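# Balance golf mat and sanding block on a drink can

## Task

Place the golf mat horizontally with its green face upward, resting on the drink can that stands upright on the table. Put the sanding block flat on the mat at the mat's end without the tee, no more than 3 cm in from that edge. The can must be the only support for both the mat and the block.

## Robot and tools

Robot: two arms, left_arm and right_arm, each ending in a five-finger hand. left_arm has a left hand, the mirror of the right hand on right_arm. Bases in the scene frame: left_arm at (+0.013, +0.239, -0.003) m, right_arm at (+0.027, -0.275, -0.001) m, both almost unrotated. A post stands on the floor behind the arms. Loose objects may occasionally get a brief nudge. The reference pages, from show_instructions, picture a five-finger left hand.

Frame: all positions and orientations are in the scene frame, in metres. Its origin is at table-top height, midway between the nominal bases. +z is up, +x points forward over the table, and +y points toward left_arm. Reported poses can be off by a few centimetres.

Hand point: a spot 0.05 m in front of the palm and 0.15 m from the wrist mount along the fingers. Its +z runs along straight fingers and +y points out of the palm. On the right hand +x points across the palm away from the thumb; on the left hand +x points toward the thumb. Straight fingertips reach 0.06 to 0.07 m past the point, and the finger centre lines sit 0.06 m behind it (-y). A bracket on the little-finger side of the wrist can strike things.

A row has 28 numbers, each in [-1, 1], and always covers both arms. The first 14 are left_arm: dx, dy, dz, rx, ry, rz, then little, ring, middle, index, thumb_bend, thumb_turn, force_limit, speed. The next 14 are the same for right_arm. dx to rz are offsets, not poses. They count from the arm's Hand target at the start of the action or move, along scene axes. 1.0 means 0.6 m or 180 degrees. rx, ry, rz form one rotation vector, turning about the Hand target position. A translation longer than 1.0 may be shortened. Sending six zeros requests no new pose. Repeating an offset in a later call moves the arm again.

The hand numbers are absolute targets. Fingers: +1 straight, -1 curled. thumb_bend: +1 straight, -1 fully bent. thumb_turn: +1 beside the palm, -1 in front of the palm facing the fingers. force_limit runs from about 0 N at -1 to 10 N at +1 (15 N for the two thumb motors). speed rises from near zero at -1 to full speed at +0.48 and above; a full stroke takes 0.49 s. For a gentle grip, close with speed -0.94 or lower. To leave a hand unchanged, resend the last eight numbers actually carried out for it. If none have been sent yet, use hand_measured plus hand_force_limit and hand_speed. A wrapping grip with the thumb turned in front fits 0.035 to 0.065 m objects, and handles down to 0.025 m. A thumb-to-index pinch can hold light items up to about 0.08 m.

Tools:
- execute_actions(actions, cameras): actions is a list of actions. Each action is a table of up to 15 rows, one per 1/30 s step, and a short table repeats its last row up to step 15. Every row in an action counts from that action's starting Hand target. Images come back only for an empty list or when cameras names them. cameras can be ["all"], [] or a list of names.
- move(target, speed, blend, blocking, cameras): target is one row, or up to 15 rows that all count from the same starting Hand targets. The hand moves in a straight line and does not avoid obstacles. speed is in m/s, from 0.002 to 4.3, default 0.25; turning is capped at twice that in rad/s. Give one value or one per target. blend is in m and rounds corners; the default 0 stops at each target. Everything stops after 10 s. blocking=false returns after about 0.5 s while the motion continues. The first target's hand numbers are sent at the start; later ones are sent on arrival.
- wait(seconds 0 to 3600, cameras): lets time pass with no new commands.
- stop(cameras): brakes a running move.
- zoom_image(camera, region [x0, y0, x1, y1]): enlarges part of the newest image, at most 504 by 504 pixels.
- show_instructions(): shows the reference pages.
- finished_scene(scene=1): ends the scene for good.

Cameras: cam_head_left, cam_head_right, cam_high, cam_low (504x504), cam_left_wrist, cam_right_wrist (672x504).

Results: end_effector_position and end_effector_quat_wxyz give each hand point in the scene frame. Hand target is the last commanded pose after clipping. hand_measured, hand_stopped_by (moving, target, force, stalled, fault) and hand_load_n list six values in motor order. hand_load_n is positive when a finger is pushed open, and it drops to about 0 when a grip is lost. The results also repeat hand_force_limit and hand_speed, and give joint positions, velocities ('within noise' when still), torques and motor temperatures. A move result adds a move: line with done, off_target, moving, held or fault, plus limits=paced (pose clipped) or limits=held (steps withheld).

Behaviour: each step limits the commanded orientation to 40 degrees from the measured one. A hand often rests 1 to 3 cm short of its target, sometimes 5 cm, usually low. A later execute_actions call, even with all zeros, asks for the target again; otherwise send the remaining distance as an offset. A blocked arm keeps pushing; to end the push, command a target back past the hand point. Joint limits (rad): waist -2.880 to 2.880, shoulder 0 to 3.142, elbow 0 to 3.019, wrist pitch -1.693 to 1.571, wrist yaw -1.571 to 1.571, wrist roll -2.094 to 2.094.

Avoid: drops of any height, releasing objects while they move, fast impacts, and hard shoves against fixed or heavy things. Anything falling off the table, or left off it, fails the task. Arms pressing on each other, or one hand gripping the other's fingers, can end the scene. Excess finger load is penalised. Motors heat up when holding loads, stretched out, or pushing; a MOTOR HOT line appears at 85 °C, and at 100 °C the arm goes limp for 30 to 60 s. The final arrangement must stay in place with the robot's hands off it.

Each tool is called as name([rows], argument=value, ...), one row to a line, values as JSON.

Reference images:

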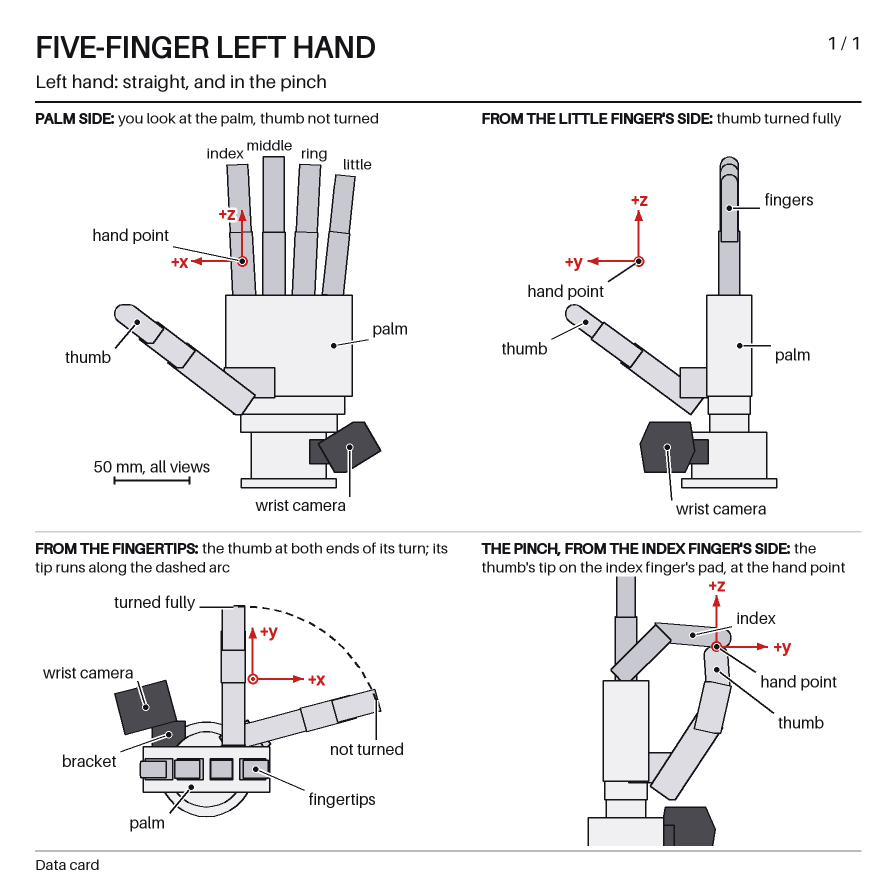

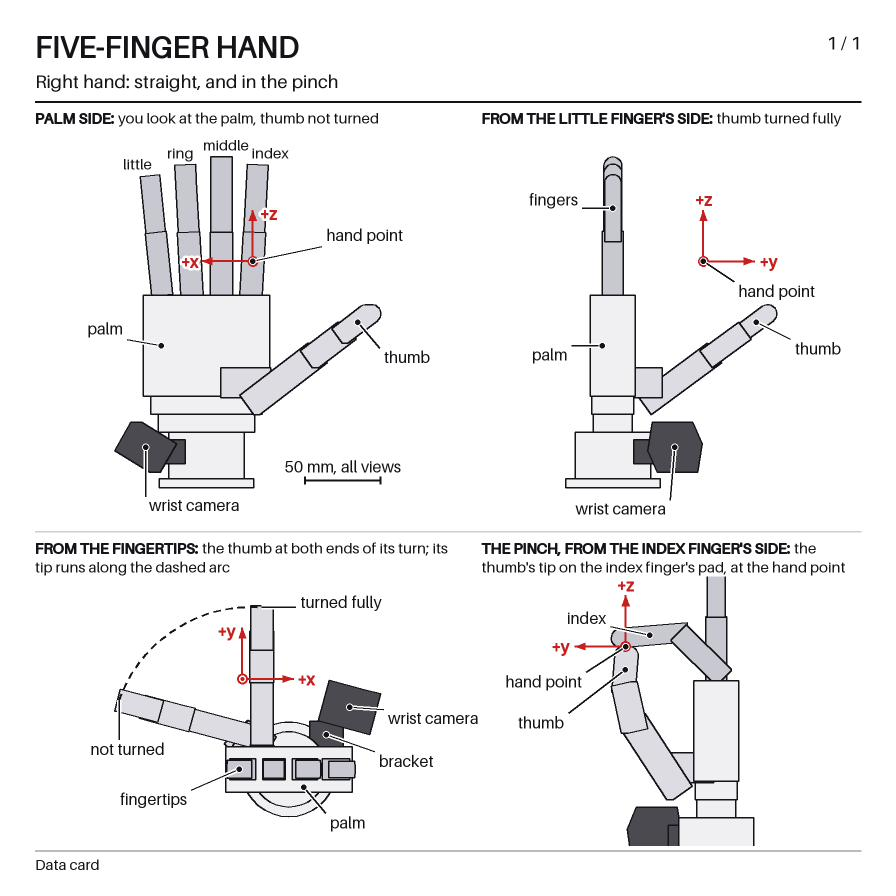

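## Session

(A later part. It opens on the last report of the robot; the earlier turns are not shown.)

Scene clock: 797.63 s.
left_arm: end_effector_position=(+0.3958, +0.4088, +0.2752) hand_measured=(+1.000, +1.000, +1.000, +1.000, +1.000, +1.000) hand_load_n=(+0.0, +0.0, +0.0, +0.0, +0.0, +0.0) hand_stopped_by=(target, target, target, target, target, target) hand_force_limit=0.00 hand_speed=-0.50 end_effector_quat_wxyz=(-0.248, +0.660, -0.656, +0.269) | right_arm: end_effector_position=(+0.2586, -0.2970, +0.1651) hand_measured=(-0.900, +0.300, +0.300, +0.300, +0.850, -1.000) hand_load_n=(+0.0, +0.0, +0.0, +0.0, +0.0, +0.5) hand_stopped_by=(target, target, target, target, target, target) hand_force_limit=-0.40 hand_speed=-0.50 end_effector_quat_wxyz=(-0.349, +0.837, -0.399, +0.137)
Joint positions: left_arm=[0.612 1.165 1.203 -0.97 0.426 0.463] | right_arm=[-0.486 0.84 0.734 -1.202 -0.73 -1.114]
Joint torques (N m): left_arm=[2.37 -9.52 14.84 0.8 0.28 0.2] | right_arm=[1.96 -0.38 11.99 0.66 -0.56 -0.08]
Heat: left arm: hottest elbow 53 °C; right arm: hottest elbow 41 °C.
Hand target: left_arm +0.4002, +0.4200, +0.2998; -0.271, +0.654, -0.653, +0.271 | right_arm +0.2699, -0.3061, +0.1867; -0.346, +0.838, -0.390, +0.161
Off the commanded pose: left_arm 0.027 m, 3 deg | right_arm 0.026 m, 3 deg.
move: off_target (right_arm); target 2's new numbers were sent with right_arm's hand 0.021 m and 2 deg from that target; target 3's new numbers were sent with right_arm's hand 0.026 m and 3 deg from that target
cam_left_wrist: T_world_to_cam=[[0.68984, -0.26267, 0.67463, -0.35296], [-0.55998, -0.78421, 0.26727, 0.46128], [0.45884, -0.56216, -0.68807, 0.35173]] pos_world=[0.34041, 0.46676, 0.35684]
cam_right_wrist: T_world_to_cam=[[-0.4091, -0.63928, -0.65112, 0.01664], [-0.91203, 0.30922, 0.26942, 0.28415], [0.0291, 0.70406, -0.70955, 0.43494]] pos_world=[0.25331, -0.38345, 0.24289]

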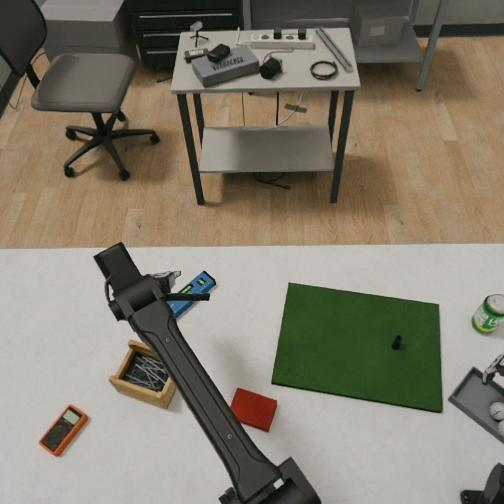

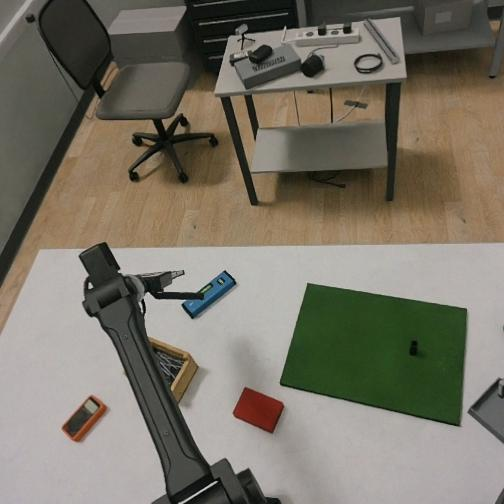

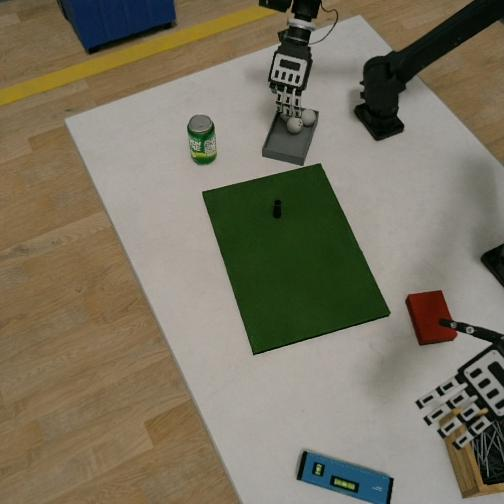

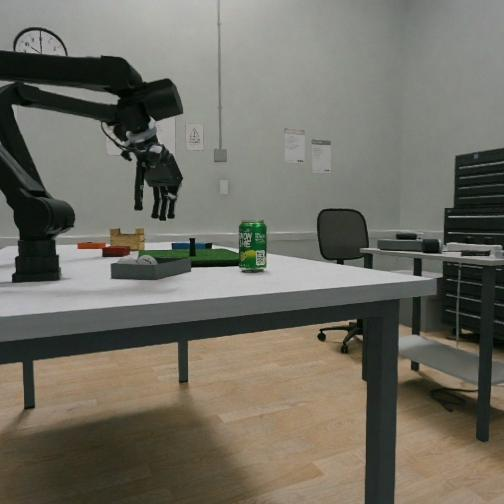

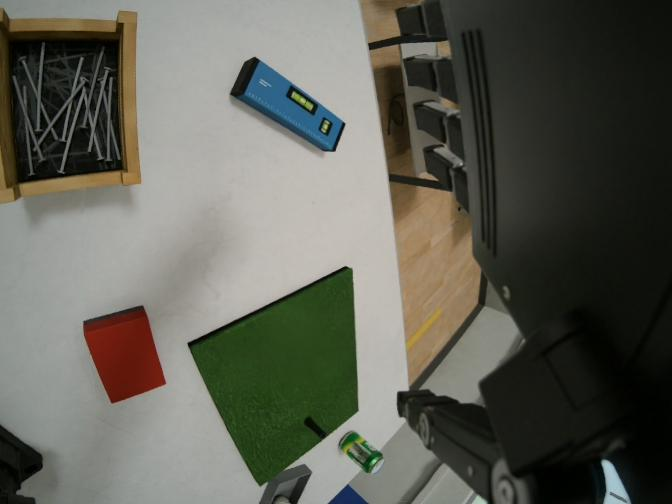

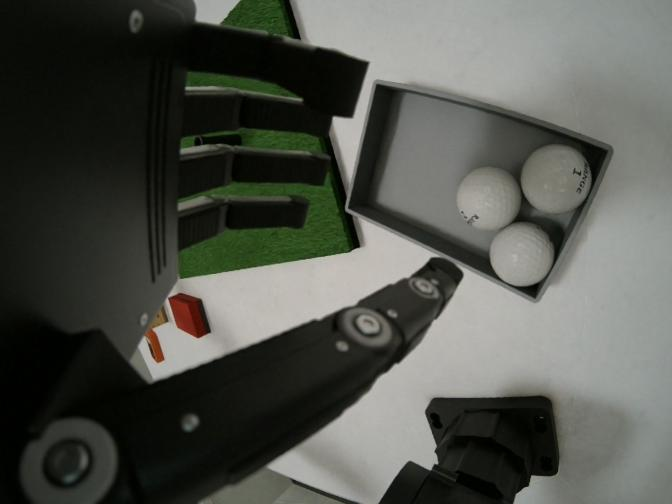

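zoom_image(camera="cam_left_wrist", region=[60, 280, 200, 420])

zoom_image(camera="cam_high", region=[250, 180, 470, 400])

zoom_image(camera="cam_low", region=[60, 220, 280, 290])

Scaled by 3.600 from the camera's image (finer frame: 960x720).

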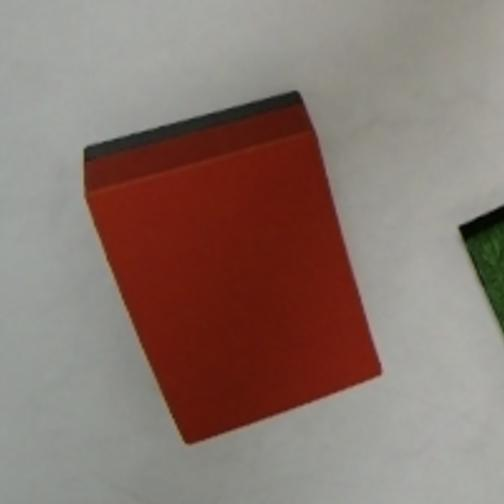

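Scaled by 2.291.

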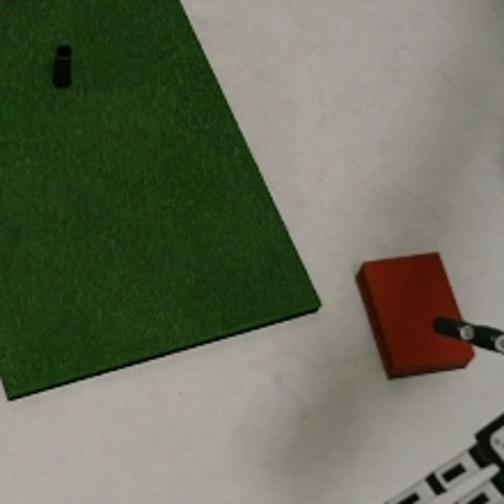

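Scaled by 2.291.

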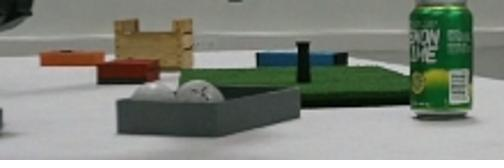

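zoom_image(camera="cam_low", region=[70, 225, 220, 275])

zoom_image(camera="cam_left_wrist", region=[220, 40, 360, 160])

zoom_image(camera="cam_high", region=[290, 430, 410, 504])

Scaled by 3.360.

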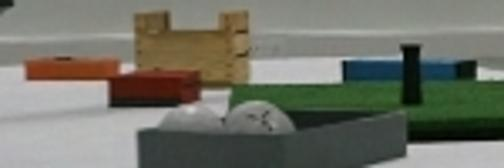

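Scaled by 3.600 from the camera's image (finer frame: 960x720).

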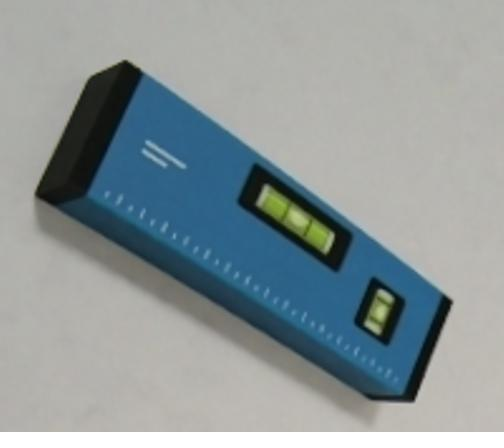

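Scaled by 4.200.

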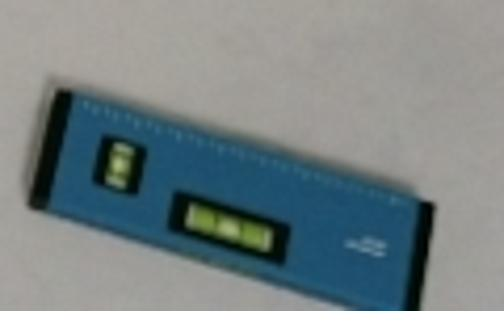

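move(target=[0,0,0,0,0,0,1,1,1,1,1,1,0,-0.5,0.25,-0.04,0.1,0.1628,0.2769,-0.7334,0,0,0,0,1,-1,0.0,0], cameras=["cam_right_wrist","cam_high","cam_head_right"], speed=0.3)

Scene clock: 1531.37 s.
left_arm: end_effector_position=(+0.3958, +0.4088, +0.2752) hand_measured=(+1.000, +1.000, +1.000, +1.000, +1.000, +1.000) hand_load_n=(+0.0, +0.0, +0.0, +0.0, +0.0, +0.0) hand_stopped_by=(target, target, target, target, target, target) hand_force_limit=0.00 hand_speed=-0.50 end_effector_quat_wxyz=(-0.248, +0.660, -0.656, +0.269) | right_arm: end_effector_position=(+0.4046, -0.3304, +0.2271) hand_measured=(+0.000, +0.000, +0.000, +0.000, +1.000, -1.000) hand_load_n=(+0.0, +0.0, +0.0, +0.0, +0.0, +0.0) hand_stopped_by=(target, target, target, target, target, target) hand_force_limit=0.00 hand_speed=0.00 end_effector_quat_wxyz=(-0.020, +0.099, +0.995, +0.005)
Joint positions: left_arm=[0.612 1.165 1.203 -0.97 0.426 0.463] | right_arm=[-0.264 1.291 1.248 -1.569 -0.001 1.456]
Joint torques (N m): left_arm=[2.37 -9.47 14.83 0.83 0.27 0.2] | right_arm=[2.14 -5.42 11.77 -0.13 -0.01 0.1]
Motor temperatures (°C): left_arm=[33 32 56 31 33 33] | right_arm=[30 34 50 33 33 31]
Heat: left arm: hottest elbow 56 °C; right arm: hottest elbow 50 °C.
Hand target: left_arm +0.4002, +0.4200, +0.2998; -0.271, +0.654, -0.653, +0.271 | right_arm +0.4198, -0.3301, +0.2467; +0.000, +0.096, +0.995, +0.000
Off the commanded pose: left_arm 0.027 m, 3 deg | right_arm 0.025 m, 2 deg.
move: off_target (right_arm)
cam_right_wrist: T_world_to_cam=[[-0.06038, 0.99649, 0.05803, 0.33375], [0.87883, 0.0255, 0.47645, -0.45439], [0.4733, 0.07977, -0.87728, 0.1503]] pos_world=[0.34835, -0.33297, 0.32899]
Images, in order (width x height): cam_head_right 504x504, cam_high 504x504, cam_right_wrist 672x504.

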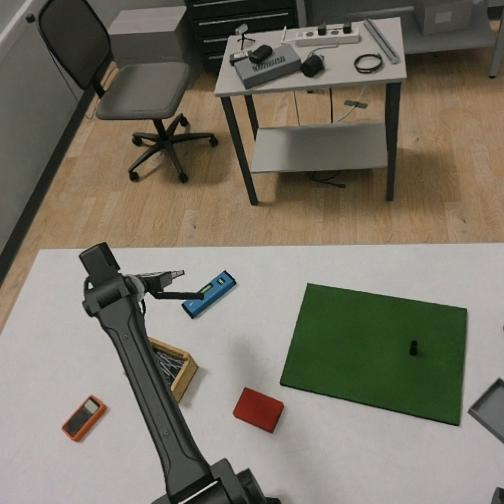

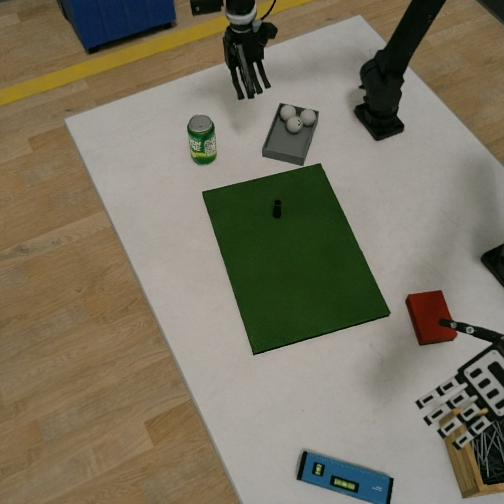

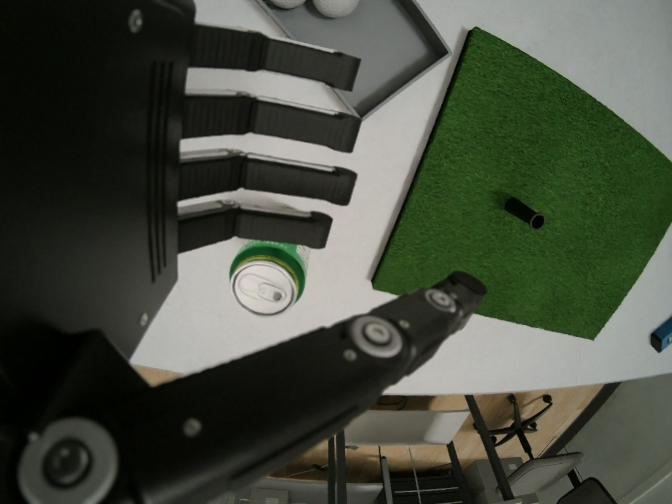

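move(target=[-0.005,-0.88,-0.25,-0.0509,-0.1326,-0.2296,0.3,0.3,0.3,0.3,0.6,-1,0.0,-0.3,0,0,0,0,0,0,0,0,0,0,1,-1,0.0,0], cameras=["cam_left_wrist","cam_high"], speed=0.25)

Scene clock: 1549.33 s.
left_arm: end_effector_position=(+0.3937, -0.0993, +0.1419) hand_measured=(+0.300, +0.300, +0.300, +0.300, +0.600, -1.000) hand_load_n=(+0.0, +0.0, +0.0, +0.0, +0.0, +0.0) hand_stopped_by=(target, target, target, target, target, target) hand_force_limit=0.00 hand_speed=-0.30 end_effector_quat_wxyz=(+0.233, -0.336, +0.755, -0.514) | right_arm: end_effector_position=(+0.4046, -0.3303, +0.2271) hand_measured=(+0.000, +0.000, +0.000, +0.000, +1.000, -1.000) hand_load_n=(+0.0, +0.0, +0.0, +0.0, +0.0, +0.0) hand_stopped_by=(target, target, target, target, target, target) hand_force_limit=0.00 hand_speed=0.00 end_effector_quat_wxyz=(-0.020, +0.099, +0.995, +0.005)
Joint positions: left_arm=[-0.638 1.245 0.657 0.215 0.084 0.04] | right_arm=[-0.263 1.291 1.248 -1.569 -0.001 1.456]
Joint torques (N m): left_arm=[0.44 -9 11.06 2.56 -0.09 0.02] | right_arm=[3.14 -5.48 11.96 0.01 -0.04 0.08]
Motor temperatures (°C): left_arm=[33 32 56 31 33 33] | right_arm=[30 34 50 33 33 31]
Heat: left arm: hottest elbow 56 °C; right arm: hottest elbow 50 °C.
Hand target: left_arm +0.3971, -0.1079, +0.1498; +0.233, -0.334, +0.748, -0.524 | right_arm +0.4198, -0.3300, +0.2467; +0.000, +0.096, +0.995, +0.000
Off the commanded pose: left_arm 0.012 m, 1 deg | right_arm 0.025 m, 2 deg.
move: off_target (left_arm)
cam_left_wrist: T_world_to_cam=[[0.05831, -0.43527, 0.89841, -0.19528], [-0.98181, -0.18787, -0.0273, 0.36432], [0.18066, -0.88048, -0.43831, 0.01787]] pos_world=[0.36585, -0.00082, 0.19322]
Images, in order (width x height): cam_high 504x504, cam_left_wrist 672x504.

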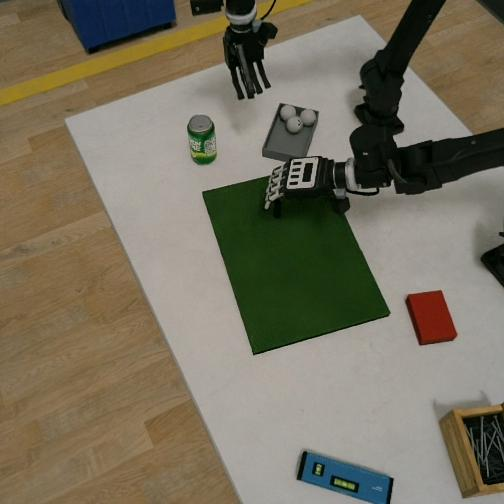

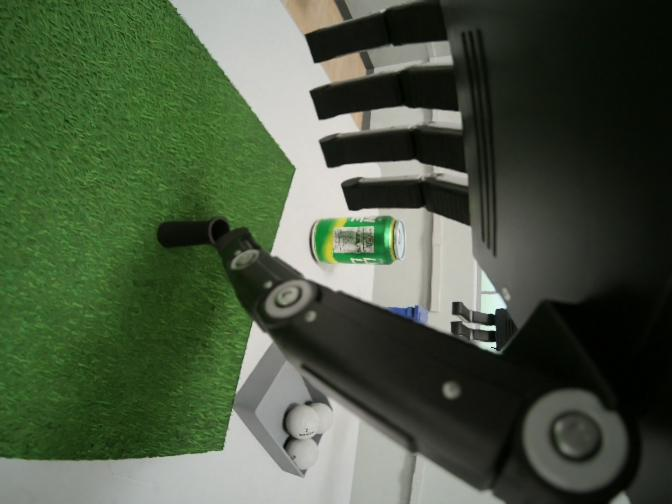

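move(target=[-0.01,-0.0135,-0.0863,0,0,0,0.3,0.3,0.3,0.3,0.35,-1,0.0,-0.3,0,0,0,0,0,0,0,0,0,0,1,-1,0.0,0], cameras=["cam_left_wrist"], speed=0.12)

Scene clock: 1579.20 s.
left_arm: end_effector_position=(+0.3975, -0.1103, +0.1042) hand_measured=(+0.300, +0.300, +0.300, +0.300, +0.350, -1.000) hand_load_n=(+0.0, +0.0, +0.0, +0.0, +0.0, +0.0) hand_stopped_by=(target, target, target, target, target, target) hand_force_limit=0.00 hand_speed=-0.30 end_effector_quat_wxyz=(+0.240, -0.334, +0.747, -0.522) | right_arm: end_effector_position=(+0.4046, -0.3303, +0.2271) hand_measured=(+0.000, +0.000, +0.000, +0.000, +1.000, -1.000) hand_load_n=(+0.0, +0.0, +0.0, +0.0, +0.0, +0.0) hand_stopped_by=(target, target, target, target, target, target) hand_force_limit=0.00 hand_speed=0.00 end_effector_quat_wxyz=(-0.020, +0.099, +0.995, +0.005)
Joint positions: left_arm=[-0.659 1.358 0.61 0.402 0.058 0.031] | right_arm=[-0.263 1.291 1.248 -1.569 -0.001 1.456]
Joint torques (N m): left_arm=[-0.09 -9.41 8.46 2.62 -0.1 0] | right_arm=[2.2 -6.01 11.97 0.03 0.02 0.11]
Motor temperatures (°C): left_arm=[33 32 56 31 33 33] | right_arm=[30 34 50 33 33 31]
Heat: left arm: hottest elbow 56 °C; right arm: hottest elbow 50 °C.
Hand target: left_arm +0.3911, -0.1161, +0.0982; +0.233, -0.333, +0.748, -0.524 | right_arm +0.4198, -0.3300, +0.2467; +0.000, +0.096, +0.995, +0.000
Off the commanded pose: left_arm 0.011 m, 1 deg | right_arm 0.025 m, 2 deg.
move: off_target (left_arm)
cam_left_wrist: T_world_to_cam=[[0.04157, -0.42102, 0.9061, -0.15896], [-0.97987, -0.19443, -0.04539, 0.36534], [0.19528, -0.88597, -0.42063, -0.01732]] pos_world=[0.36798, -0.01123, 0.15333]

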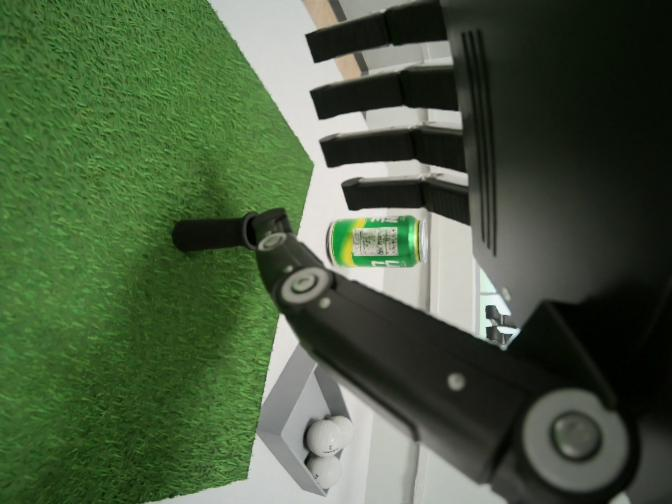

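move([
  [-0.013,0,0,0,0,0,0.3,0.3,0.3,0.3,0.35,-1,0.0,-0.3,0,0,0,0,0,0,0,0,0,0,1,-1,0.0,0],
  [-0.013,0,-0.07,0,0,0,0.3,0.3,0.3,0.3,0.35,-1,0.0,-0.3,0,0,0,0,0,0,0,0,0,0,1,-1,0.0,0],
], cameras=["cam_left_wrist"], speed=0.1)

Scene clock: 1595.57 s.
left_arm: end_effector_position=(+0.3908, -0.1106, +0.0620) hand_measured=(+0.300, +0.300, +0.300, +0.300, +0.350, -1.000) hand_load_n=(+0.0, +0.0, -0.5, +0.0, +0.5, +0.0) hand_stopped_by=(target, target, target, target, target, target) hand_force_limit=0.00 hand_speed=-0.30 end_effector_quat_wxyz=(+0.240, -0.335, +0.747, -0.522) | right_arm: end_effector_position=(+0.4046, -0.3303, +0.2271) hand_measured=(+0.000, +0.000, +0.000, +0.000, +1.000, -1.000) hand_load_n=(+0.0, +0.0, +0.5, +0.0, +0.0, +0.0) hand_stopped_by=(target, target, target, target, target, target) hand_force_limit=0.00 hand_speed=0.00 end_effector_quat_wxyz=(-0.020, +0.099, +0.995, +0.005)
Joint positions: left_arm=[-0.672 1.463 0.553 0.564 0.045 0.026] | right_arm=[-0.263 1.291 1.248 -1.569 -0.001 1.456]
Joint torques (N m): left_arm=[-0.15 -9.88 7.38 2.63 -0.09 0.02] | right_arm=[2.08 -5.01 12.07 -0.09 -0.03 0.07]
Heat: left arm: hottest elbow 54 °C; right arm: hottest elbow 50 °C.
Hand target: left_arm +0.3833, -0.1160, +0.0559; +0.233, -0.333, +0.748, -0.524 | right_arm +0.4198, -0.3300, +0.2467; +0.000, +0.096, +0.995, +0.000
Off the commanded pose: left_arm 0.011 m, 1 deg | right_arm 0.025 m, 2 deg.
move: off_target (left_arm)
cam_left_wrist: T_world_to_cam=[[0.04184, -0.42054, 0.90631, -0.12072], [-0.97959, -0.19575, -0.04561, 0.3565], [0.19659, -0.88591, -0.42015, -0.0346]] pos_world=[0.36108, -0.01163, 0.11113]

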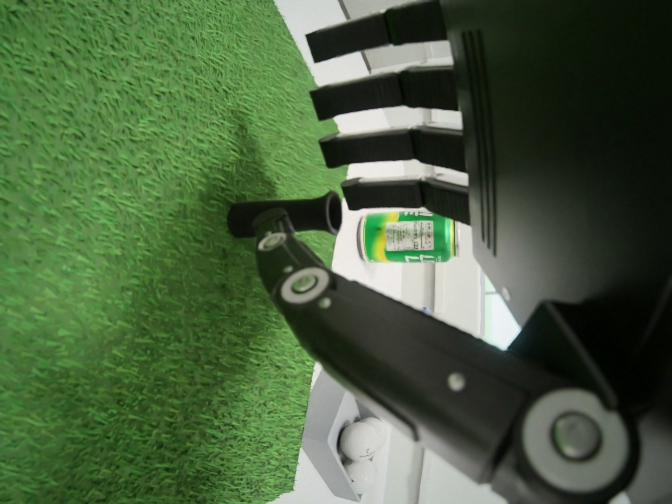

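move([
  [-0.0,0,-0.018,0,0,0,0.3,0.3,0.3,0.3,0.35,-1,0.0,-0.85,0,0,0,0,0,0,0,0,0,0,1,-1,0.0,0],
  [0,0,-0.018,0,0,0,0.3,0.3,-0.2,-0.2,-0.2,-1,0.0,-0.85,0,0,0,0,0,0,0,0,0,0,1,-1,0.0,0],
], cameras=["cam_left_wrist"], speed=0.1)

Scene clock: 1612.17 s.
left_arm: end_effector_position=(+0.3923, -0.1127, +0.0554) hand_measured=(+0.300, +0.300, -0.200, -0.072, +0.084, -1.000) hand_load_n=(+0.0, +0.0, +0.0, +6.5, +7.0, +0.0) hand_stopped_by=(target, target, target, force, force, target) hand_force_limit=0.00 hand_speed=-0.85 end_effector_quat_wxyz=(+0.241, -0.334, +0.743, -0.527) | right_arm: end_effector_position=(+0.4046, -0.3303, +0.2271) hand_measured=(+0.000, +0.000, +0.000, +0.000, +1.000, -1.000) hand_load_n=(+0.0, +0.0, +0.5, +0.0, +0.0, +0.0) hand_stopped_by=(target, target, target, target, target, target) hand_force_limit=0.00 hand_speed=0.00 end_effector_quat_wxyz=(-0.020, +0.099, +0.995, +0.005)
Joint positions: left_arm=[-0.674 1.493 0.548 0.611 0.044 0.023] | right_arm=[-0.263 1.291 1.248 -1.569 -0.001 1.456]
Joint torques (N m): left_arm=[0.03 -9.88 6.87 2.47 -0.09 0.04] | right_arm=[2.49 -4.6 11.81 0.16 0.01 0.09]
Heat: left arm: hottest elbow 52 °C; right arm: hottest elbow 50 °C.
Hand target: left_arm +0.3834, -0.1160, +0.0453; +0.233, -0.333, +0.748, -0.524 | right_arm +0.4198, -0.3300, +0.2467; +0.000, +0.096, +0.995, +0.000
Off the commanded pose: left_arm 0.014 m, 1 deg | right_arm 0.025 m, 2 deg.
move: off_target (left_arm); target 2's new numbers were sent with left_arm's hand 0.014 m and 1 deg from that target
cam_left_wrist: T_world_to_cam=[[0.03538, -0.41269, 0.91019, -0.11256], [-0.97923, -0.19627, -0.05093, 0.35741], [0.19966, -0.88948, -0.41106, -0.04164]] pos_world=[0.36228, -0.01334, 0.10354]

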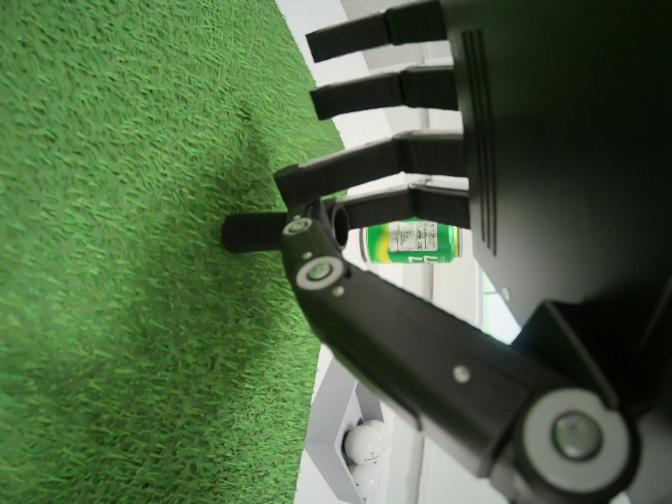

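move([
  [0,0.005,0.07,0,0,0,0.3,0.3,-0.2,-0.3,-0.15,-1,0.3,-0.85,0,0,0,0,0,0,0,0,0,0,1,-1,0.0,0],
], cameras=["cam_left_wrist","cam_high","cam_low"], speed=0.05)

Scene clock: 1626.53 s.
left_arm: end_effector_position=(+0.3774, -0.1021, +0.0605) hand_measured=(+0.300, +0.300, -0.200, -0.082, +0.060, -1.000) hand_load_n=(+0.0, +0.0, +0.0, +6.5, +7.0, -3.0) hand_stopped_by=(target, target, target, force, force, target) hand_force_limit=0.30 hand_speed=-0.85 end_effector_quat_wxyz=(+0.226, -0.343, +0.762, -0.501) | right_arm: end_effector_position=(+0.4046, -0.3303, +0.2271) hand_measured=(+0.000, +0.000, +0.000, +0.000, +1.000, -1.000) hand_load_n=(+0.0, +0.0, +0.0, +0.0, +0.0, +0.0) hand_stopped_by=(target, target, target, target, target, target) hand_force_limit=0.00 hand_speed=0.00 end_effector_quat_wxyz=(-0.020, +0.099, +0.995, +0.005)
Joint positions: left_arm=[-0.674 1.411 0.548 0.455 0.049 0.022] | right_arm=[-0.263 1.291 1.248 -1.569 -0.001 1.456]
Joint torques (N m): left_arm=[0.38 -13.27 9.85 2.1 -0.03 0.08] | right_arm=[2.96 -5.83 11.97 -0.18 0.08 0.07]
Motor temperatures (°C): left_arm=[33 32 51 31 33 33] | right_arm=[30 35 50 33 33 31]
Heat: left arm: hottest elbow 51 °C; right arm: hottest elbow 50 °C.
Hand target: left_arm +0.3833, -0.1130, +0.0872; +0.233, -0.333, +0.748, -0.524 | right_arm +0.4198, -0.3300, +0.2467; +0.000, +0.096, +0.995, +0.000
Off the commanded pose: left_arm 0.030 m, 3 deg | right_arm 0.025 m, 2 deg.
move: off_target (left_arm)
cam_left_wrist: T_world_to_cam=[[0.08663, -0.45136, 0.88813, -0.13425], [-0.98149, -0.1915, -0.00158, 0.3435], [0.17079, -0.87155, -0.45959, -0.01146]] pos_world=[0.35073, -0.0048, 0.11451]
Images, in order (width x height): cam_high 504x504, cam_low 504x504, cam_left_wrist 672x504.

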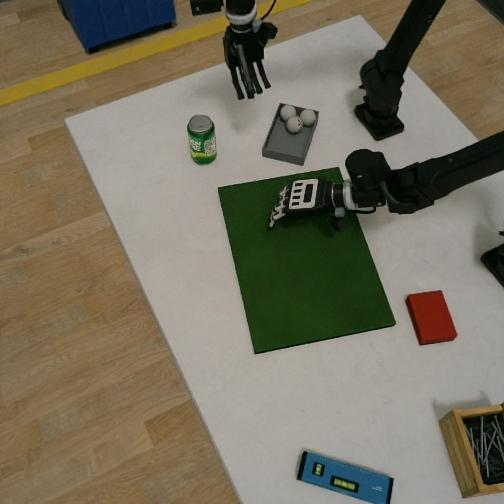

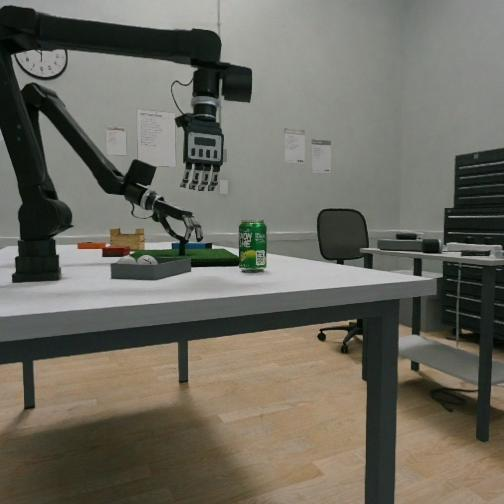

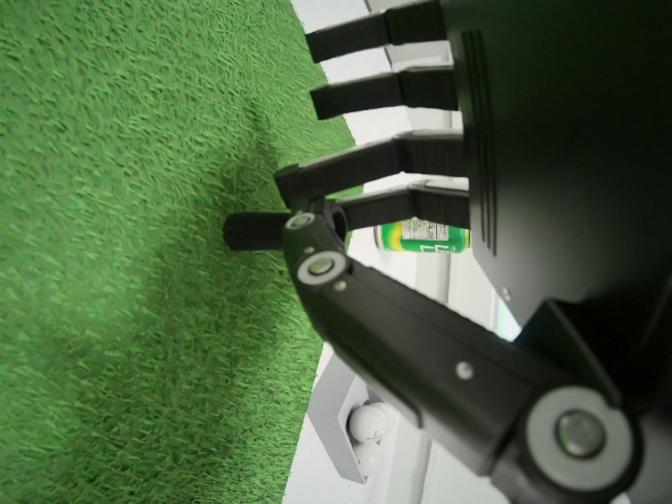

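move([
  [0,0,0,0,0,0,0.3,0.3,-0.2,-0.35,-0.35,-1,0.7,-0.85,0,0,0,0,0,0,0,0,0,0,1,-1,0.0,0],
  [0,0,0.05,0,0,0,0.3,0.3,-0.2,-0.35,-0.35,-1,0.7,-0.85,0,0,0,0,0,0,0,0,0,0,1,-1,0.0,0],
], cameras=["cam_left_wrist","cam_high"], speed=0.05)

Scene clock: 1640.90 s.
left_arm: end_effector_position=(+0.3733, -0.0990, +0.0955) hand_measured=(+0.300, +0.300, -0.200, -0.106, -0.350, -1.000) hand_load_n=(+0.0, +0.0, +0.0, +0.0, +0.0, +0.0) hand_stopped_by=(target, target, target, force, target, target) hand_force_limit=0.70 hand_speed=-0.85 end_effector_quat_wxyz=(+0.229, -0.340, +0.757, -0.509) | right_arm: end_effector_position=(+0.4046, -0.3303, +0.2271) hand_measured=(+0.000, +0.000, +0.000, +0.000, +1.000, -1.000) hand_load_n=(+0.0, +0.0, +0.0, +0.0, +0.0, +0.0) hand_stopped_by=(target, target, target, target, target, target) hand_force_limit=0.00 hand_speed=0.00 end_effector_quat_wxyz=(-0.020, +0.099, +0.995, +0.005)
Joint positions: left_arm=[-0.674 1.303 0.56 0.357 0.049 0.021] | right_arm=[-0.263 1.291 1.248 -1.569 -0.001 1.456]
Joint torques (N m): left_arm=[0.38 -10.05 12.51 1.32 -0.04 0.08] | right_arm=[2.37 -4.54 11.77 0.06 -0.04 0.09]
Heat: left arm: hottest elbow 51 °C; right arm: hottest elbow 50 °C.
Hand target: left_arm +0.3833, -0.1131, +0.1173; +0.233, -0.333, +0.748, -0.524 | right_arm +0.4198, -0.3300, +0.2467; +0.000, +0.096, +0.995, +0.000
Off the commanded pose: left_arm 0.028 m, 2 deg | right_arm 0.025 m, 2 deg.
move: off_target (left_arm)
cam_left_wrist: T_world_to_cam=[[0.07186, -0.43923, 0.8955, -0.15745], [-0.9814, -0.19138, -0.01512, 0.34147], [0.17802, -0.87775, -0.44482, 0.00329]] pos_world=[0.34584, -0.00092, 0.14762]
Images, in order (width x height): cam_high 504x504, cam_left_wrist 672x504.

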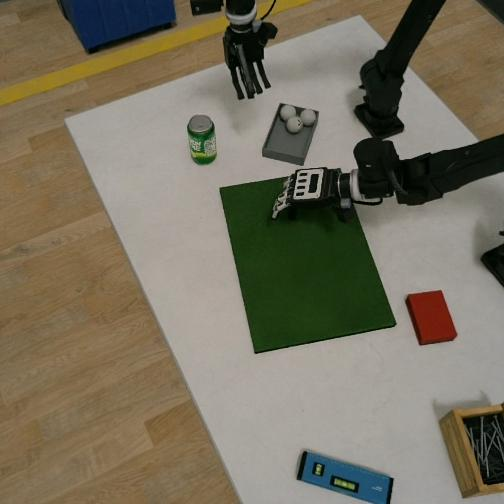

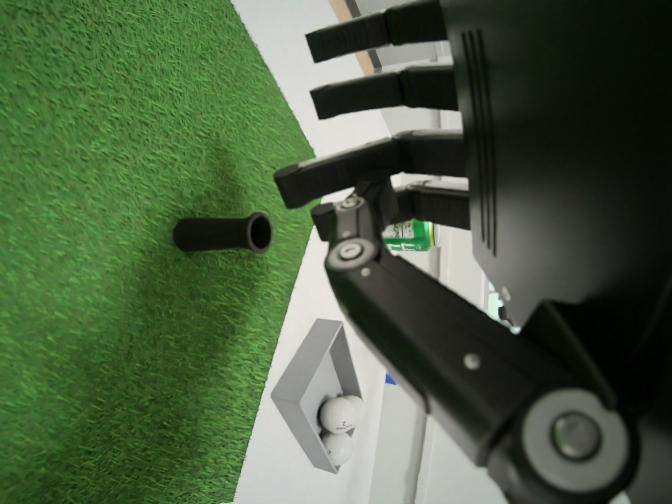

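move([
  [0,0,0,0,0,0,0.3,0.3,0.4,0.4,0.2,-1,0.2,-0.5,0,0,0,0,0,0,0,0,0,0,1,-1,0.0,0],
  [-0.059,0.012,-0.02,0,0,0,0.3,0.3,0.4,0.4,0.2,-1,0.2,-0.5,0,0,0,0,0,0,0,0,0,0,1,-1,0.0,0],
], cameras=["cam_left_wrist"], speed=0.1)

Scene clock: 1677.87 s.
left_arm: end_effector_position=(+0.3548, -0.1020, +0.1049) hand_measured=(+0.300, +0.300, +0.400, +0.400, +0.200, -1.000) hand_load_n=(+0.0, +0.0, +0.0, +0.0, +0.0, +0.0) hand_stopped_by=(target, target, target, target, target, target) hand_force_limit=0.20 hand_speed=-0.50 end_effector_quat_wxyz=(+0.237, -0.335, +0.750, -0.518) | right_arm: end_effector_position=(+0.4046, -0.3303, +0.2271) hand_measured=(+0.000, +0.000, +0.000, +0.000, +1.000, -1.000) hand_load_n=(+0.0, +0.0, +0.0, +0.0, +0.0, +0.0) hand_stopped_by=(target, target, target, target, target, target) hand_force_limit=0.00 hand_speed=0.00 end_effector_quat_wxyz=(-0.020, +0.099, +0.995, +0.005)
Joint positions: left_arm=[-0.72 1.245 0.524 0.363 0.002 0.01] | right_arm=[-0.263 1.291 1.248 -1.569 -0.001 1.456]
Joint torques (N m): left_arm=[-0.03 -9.29 8.29 2.59 -0.12 0] | right_arm=[1.85 -5.25 11.86 -0.08 0.05 0.08]
Heat: left arm: hottest elbow 54 °C; right arm: hottest elbow 51 °C.
Hand target: left_arm +0.3479, -0.1058, +0.1051; +0.233, -0.333, +0.748, -0.524 | right_arm +0.4198, -0.3300, +0.2467; +0.000, +0.096, +0.995, +0.000
Off the commanded pose: left_arm 0.008 m, 1 deg | right_arm 0.025 m, 2 deg.
move: done
cam_left_wrist: T_world_to_cam=[[0.04987, -0.42869, 0.90207, -0.15765], [-0.98045, -0.19313, -0.03758, 0.32466], [0.19033, -0.88257, -0.42994, 0.00165]] pos_world=[0.32587, -0.00343, 0.15512]

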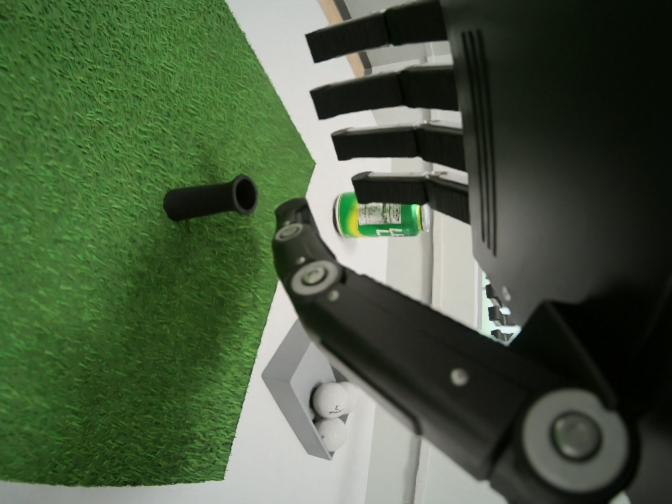

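move([
  [0,0,-0.097,0,0,0,0.3,0.3,0.4,0.4,0.2,-1,0.2,-0.5,0,0,0,0,0,0,0,0,0,0,1,-1,0.0,0],
], cameras=["cam_left_wrist","cam_low"], speed=0.1)

Scene clock: 1686.83 s.
left_arm: end_effector_position=(+0.3553, -0.1025, +0.0535) hand_measured=(+0.300, +0.300, +0.400, +0.400, +0.200, -1.000) hand_load_n=(+0.0, +0.0, +0.0, +0.0, +0.5, +0.0) hand_stopped_by=(target, target, target, target, target, target) hand_force_limit=0.20 hand_speed=-0.50 end_effector_quat_wxyz=(+0.240, -0.334, +0.746, -0.524) | right_arm: end_effector_position=(+0.4046, -0.3303, +0.2271) hand_measured=(+0.000, +0.000, +0.000, +0.000, +1.000, -1.000) hand_load_n=(+0.0, +0.0, +0.0, +0.0, +0.0, +0.0) hand_stopped_by=(target, target, target, target, target, target) hand_force_limit=0.00 hand_speed=0.00 end_effector_quat_wxyz=(-0.020, +0.099, +0.995, +0.005)
Joint positions: left_arm=[-0.72 1.412 0.459 0.61 0.002 0.01] | right_arm=[-0.263 1.291 1.248 -1.569 -0.001 1.456]
Joint torques (N m): left_arm=[-0.15 -8.64 6.94 2.66 -0.11 0.02] | right_arm=[2.37 -5.19 12.08 -0.14 0 0.06]
Heat: left arm: hottest elbow 52 °C; right arm: hottest elbow 51 °C.
Hand target: left_arm +0.3479, -0.1058, +0.0470; +0.233, -0.333, +0.748, -0.524 | right_arm +0.4198, -0.3300, +0.2467; +0.000, +0.096, +0.995, +0.000
Off the commanded pose: left_arm 0.010 m, 1 deg | right_arm 0.025 m, 2 deg.
move: done
cam_left_wrist: T_world_to_cam=[[0.03944, -0.41914, 0.90707, -0.10716], [-0.97995, -0.19364, -0.04687, 0.3234], [0.19529, -0.88703, -0.41837, -0.02372]] pos_world=[0.32578, -0.00333, 0.10243]
Images, in order (width x height): cam_low 504x504, cam_left_wrist 672x504.

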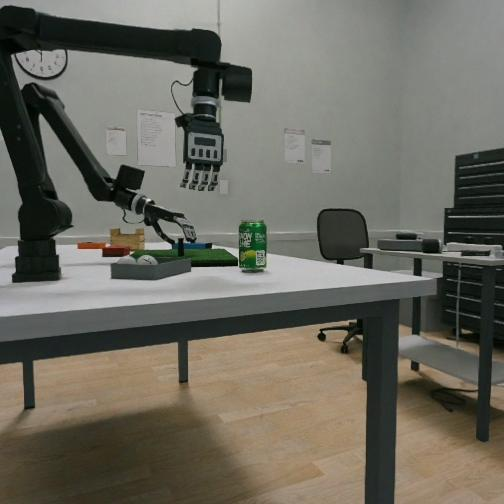

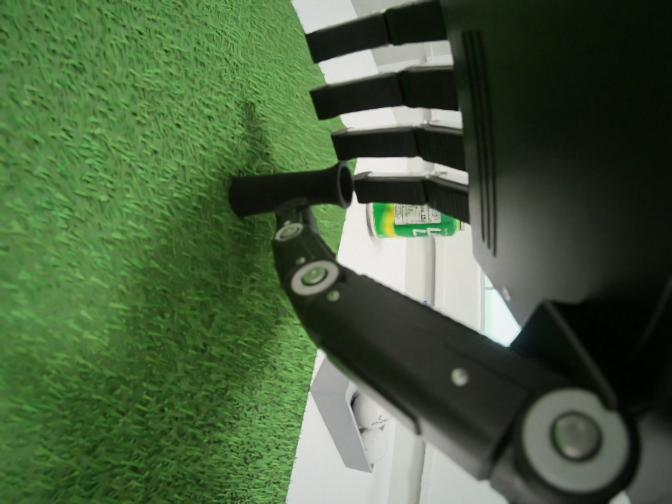

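move([
  [0,0,-0.02,0,0,0,0.3,0.3,0.4,0.4,0.2,-1,0.5,-0.85,0,0,0,0,0,0,0,0,0,0,1,-1,0.0,0],
  [0,0,-0.02,0,0,0,0.3,0.3,-0.3,-0.3,-0.3,-1,0.5,-0.85,0,0,0,0,0,0,0,0,0,0,1,-1,0.0,0],
], cameras=["cam_left_wrist"], speed=0.1)

Scene clock: 1696.57 s.
left_arm: end_effector_position=(+0.3555, -0.1034, +0.0425) hand_measured=(+0.300, +0.300, +0.014, -0.168, -0.064, -1.000) hand_load_n=(+0.0, +0.0, +8.0, +6.5, +11.5, +0.0) hand_stopped_by=(target, target, force, force, force, target) hand_force_limit=0.50 hand_speed=-0.85 end_effector_quat_wxyz=(+0.240, -0.334, +0.745, -0.525) | right_arm: end_effector_position=(+0.4046, -0.3303, +0.2271) hand_measured=(+0.000, +0.000, +0.000, +0.000, +1.000, -1.000) hand_load_n=(+0.0, +0.0, +0.0, +0.0, +0.0, +0.0) hand_stopped_by=(target, target, target, target, target, target) hand_force_limit=0.00 hand_speed=0.00 end_effector_quat_wxyz=(-0.020, +0.099, +0.995, +0.005)
Joint positions: left_arm=[-0.721 1.456 0.45 0.667 0.002 0.008] | right_arm=[-0.263 1.291 1.248 -1.569 -0.001 1.456]
Joint torques (N m): left_arm=[0.15 -8.82 6.52 2.54 -0.11 0.04] | right_arm=[2.73 -5.42 11.73 0.06 0.01 0.13]
Heat: left arm: hottest elbow 51 °C; right arm: hottest elbow 51 °C.
Hand target: left_arm +0.3479, -0.1058, +0.0350; +0.233, -0.333, +0.748, -0.524 | right_arm +0.4198, -0.3300, +0.2467; +0.000, +0.096, +0.995, +0.000
Off the commanded pose: left_arm 0.011 m, 1 deg | right_arm 0.025 m, 2 deg.
move: off_target (left_arm); target 2's new numbers were sent with left_arm's hand 0.011 m and 1 deg from that target
cam_left_wrist: T_world_to_cam=[[0.03774, -0.41573, 0.90871, -0.09665], [-0.9799, -0.19365, -0.0479, 0.32288], [0.19588, -0.88863, -0.41468, -0.0298]] pos_world=[0.32588, -0.00414, 0.09093]

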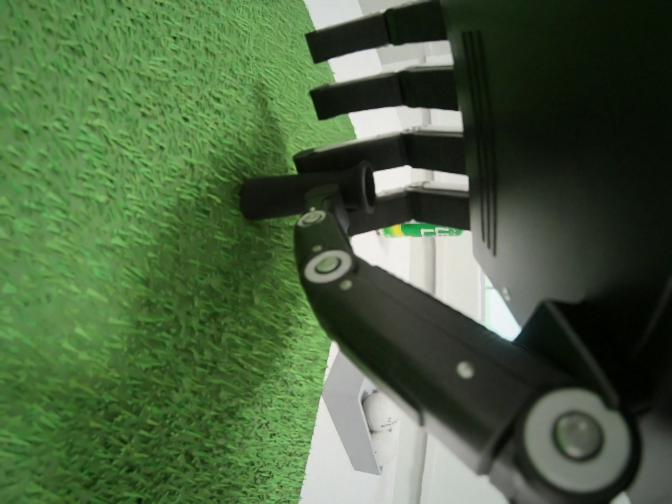

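move([
  [0.005,0.01,0.1,0,0,0,0.3,0.3,-0.3,-0.3,-0.3,-1,0.5,-0.85,0,0,0,0,0,0,0,0,0,0,1,-1,0.0,0],
], cameras=["cam_left_wrist","cam_low","cam_high"], speed=0.05)

Scene clock: 1704.00 s.
left_arm: end_effector_position=(+0.3331, -0.0874, +0.0602) hand_measured=(+0.300, +0.300, +0.014, -0.168, -0.064, -1.000) hand_load_n=(+0.0, +0.0, +13.5, +0.0, +13.5, -1.5) hand_stopped_by=(target, target, force, force, force, target) hand_force_limit=0.50 hand_speed=-0.85 end_effector_quat_wxyz=(+0.219, -0.340, +0.769, -0.495) | right_arm: end_effector_position=(+0.4046, -0.3303, +0.2271) hand_measured=(+0.000, +0.000, +0.000, +0.000, +1.000, -1.000) hand_load_n=(+0.0, +0.0, +0.0, +0.0, +0.0, +0.0) hand_stopped_by=(target, target, target, target, target, target) hand_force_limit=0.00 hand_speed=0.00 end_effector_quat_wxyz=(-0.020, +0.099, +0.995, +0.005)
Joint positions: left_arm=[-0.721 1.289 0.45 0.413 0.016 0.008] | right_arm=[-0.263 1.291 1.248 -1.569 -0.001 1.456]
Joint torques (N m): left_arm=[1.73 -11.28 11.67 2.11 0.05 0.1] | right_arm=[2.9 -4.01 11.9 0.13 0.03 0.11]
Heat: left arm: hottest elbow 50 °C; right arm: hottest elbow 51 °C.
Hand target: left_arm +0.3509, -0.0998, +0.0950; +0.233, -0.333, +0.748, -0.524 | right_arm +0.4198, -0.3300, +0.2467; +0.000, +0.096, +0.995, +0.000
Off the commanded pose: left_arm 0.041 m, 4 deg | right_arm 0.025 m, 2 deg.
move: off_target (left_arm)
cam_left_wrist: T_world_to_cam=[[0.0937, -0.46438, 0.88067, -0.12651], [-0.98365, -0.17983, 0.00984, 0.30392], [0.1538, -0.86719, -0.47363, 0.01558]] pos_world=[0.30841, 0.00941, 0.1158]
Images, in order (width x height): cam_high 504x504, cam_low 504x504, cam_left_wrist 672x504.

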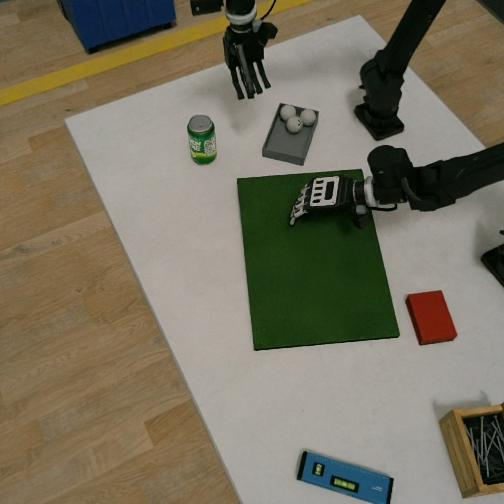

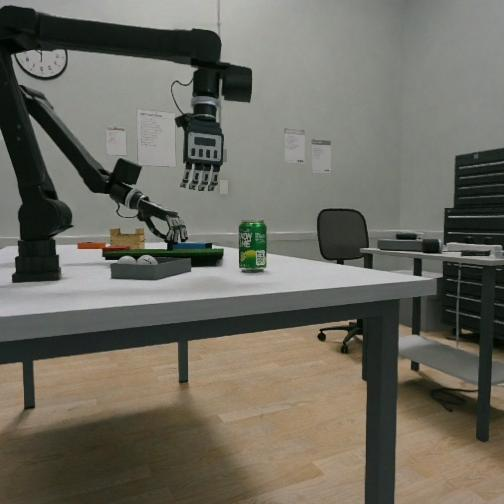

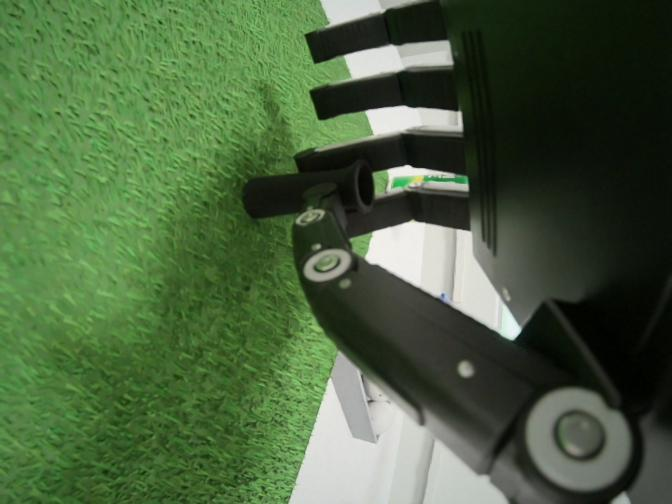

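zoom_image(camera="cam_low", region=[80, 220, 280, 290])

Scaled by 2.520.

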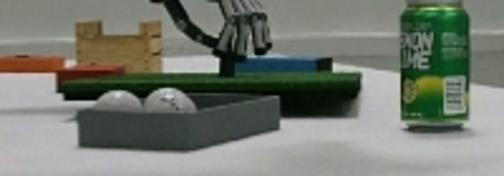

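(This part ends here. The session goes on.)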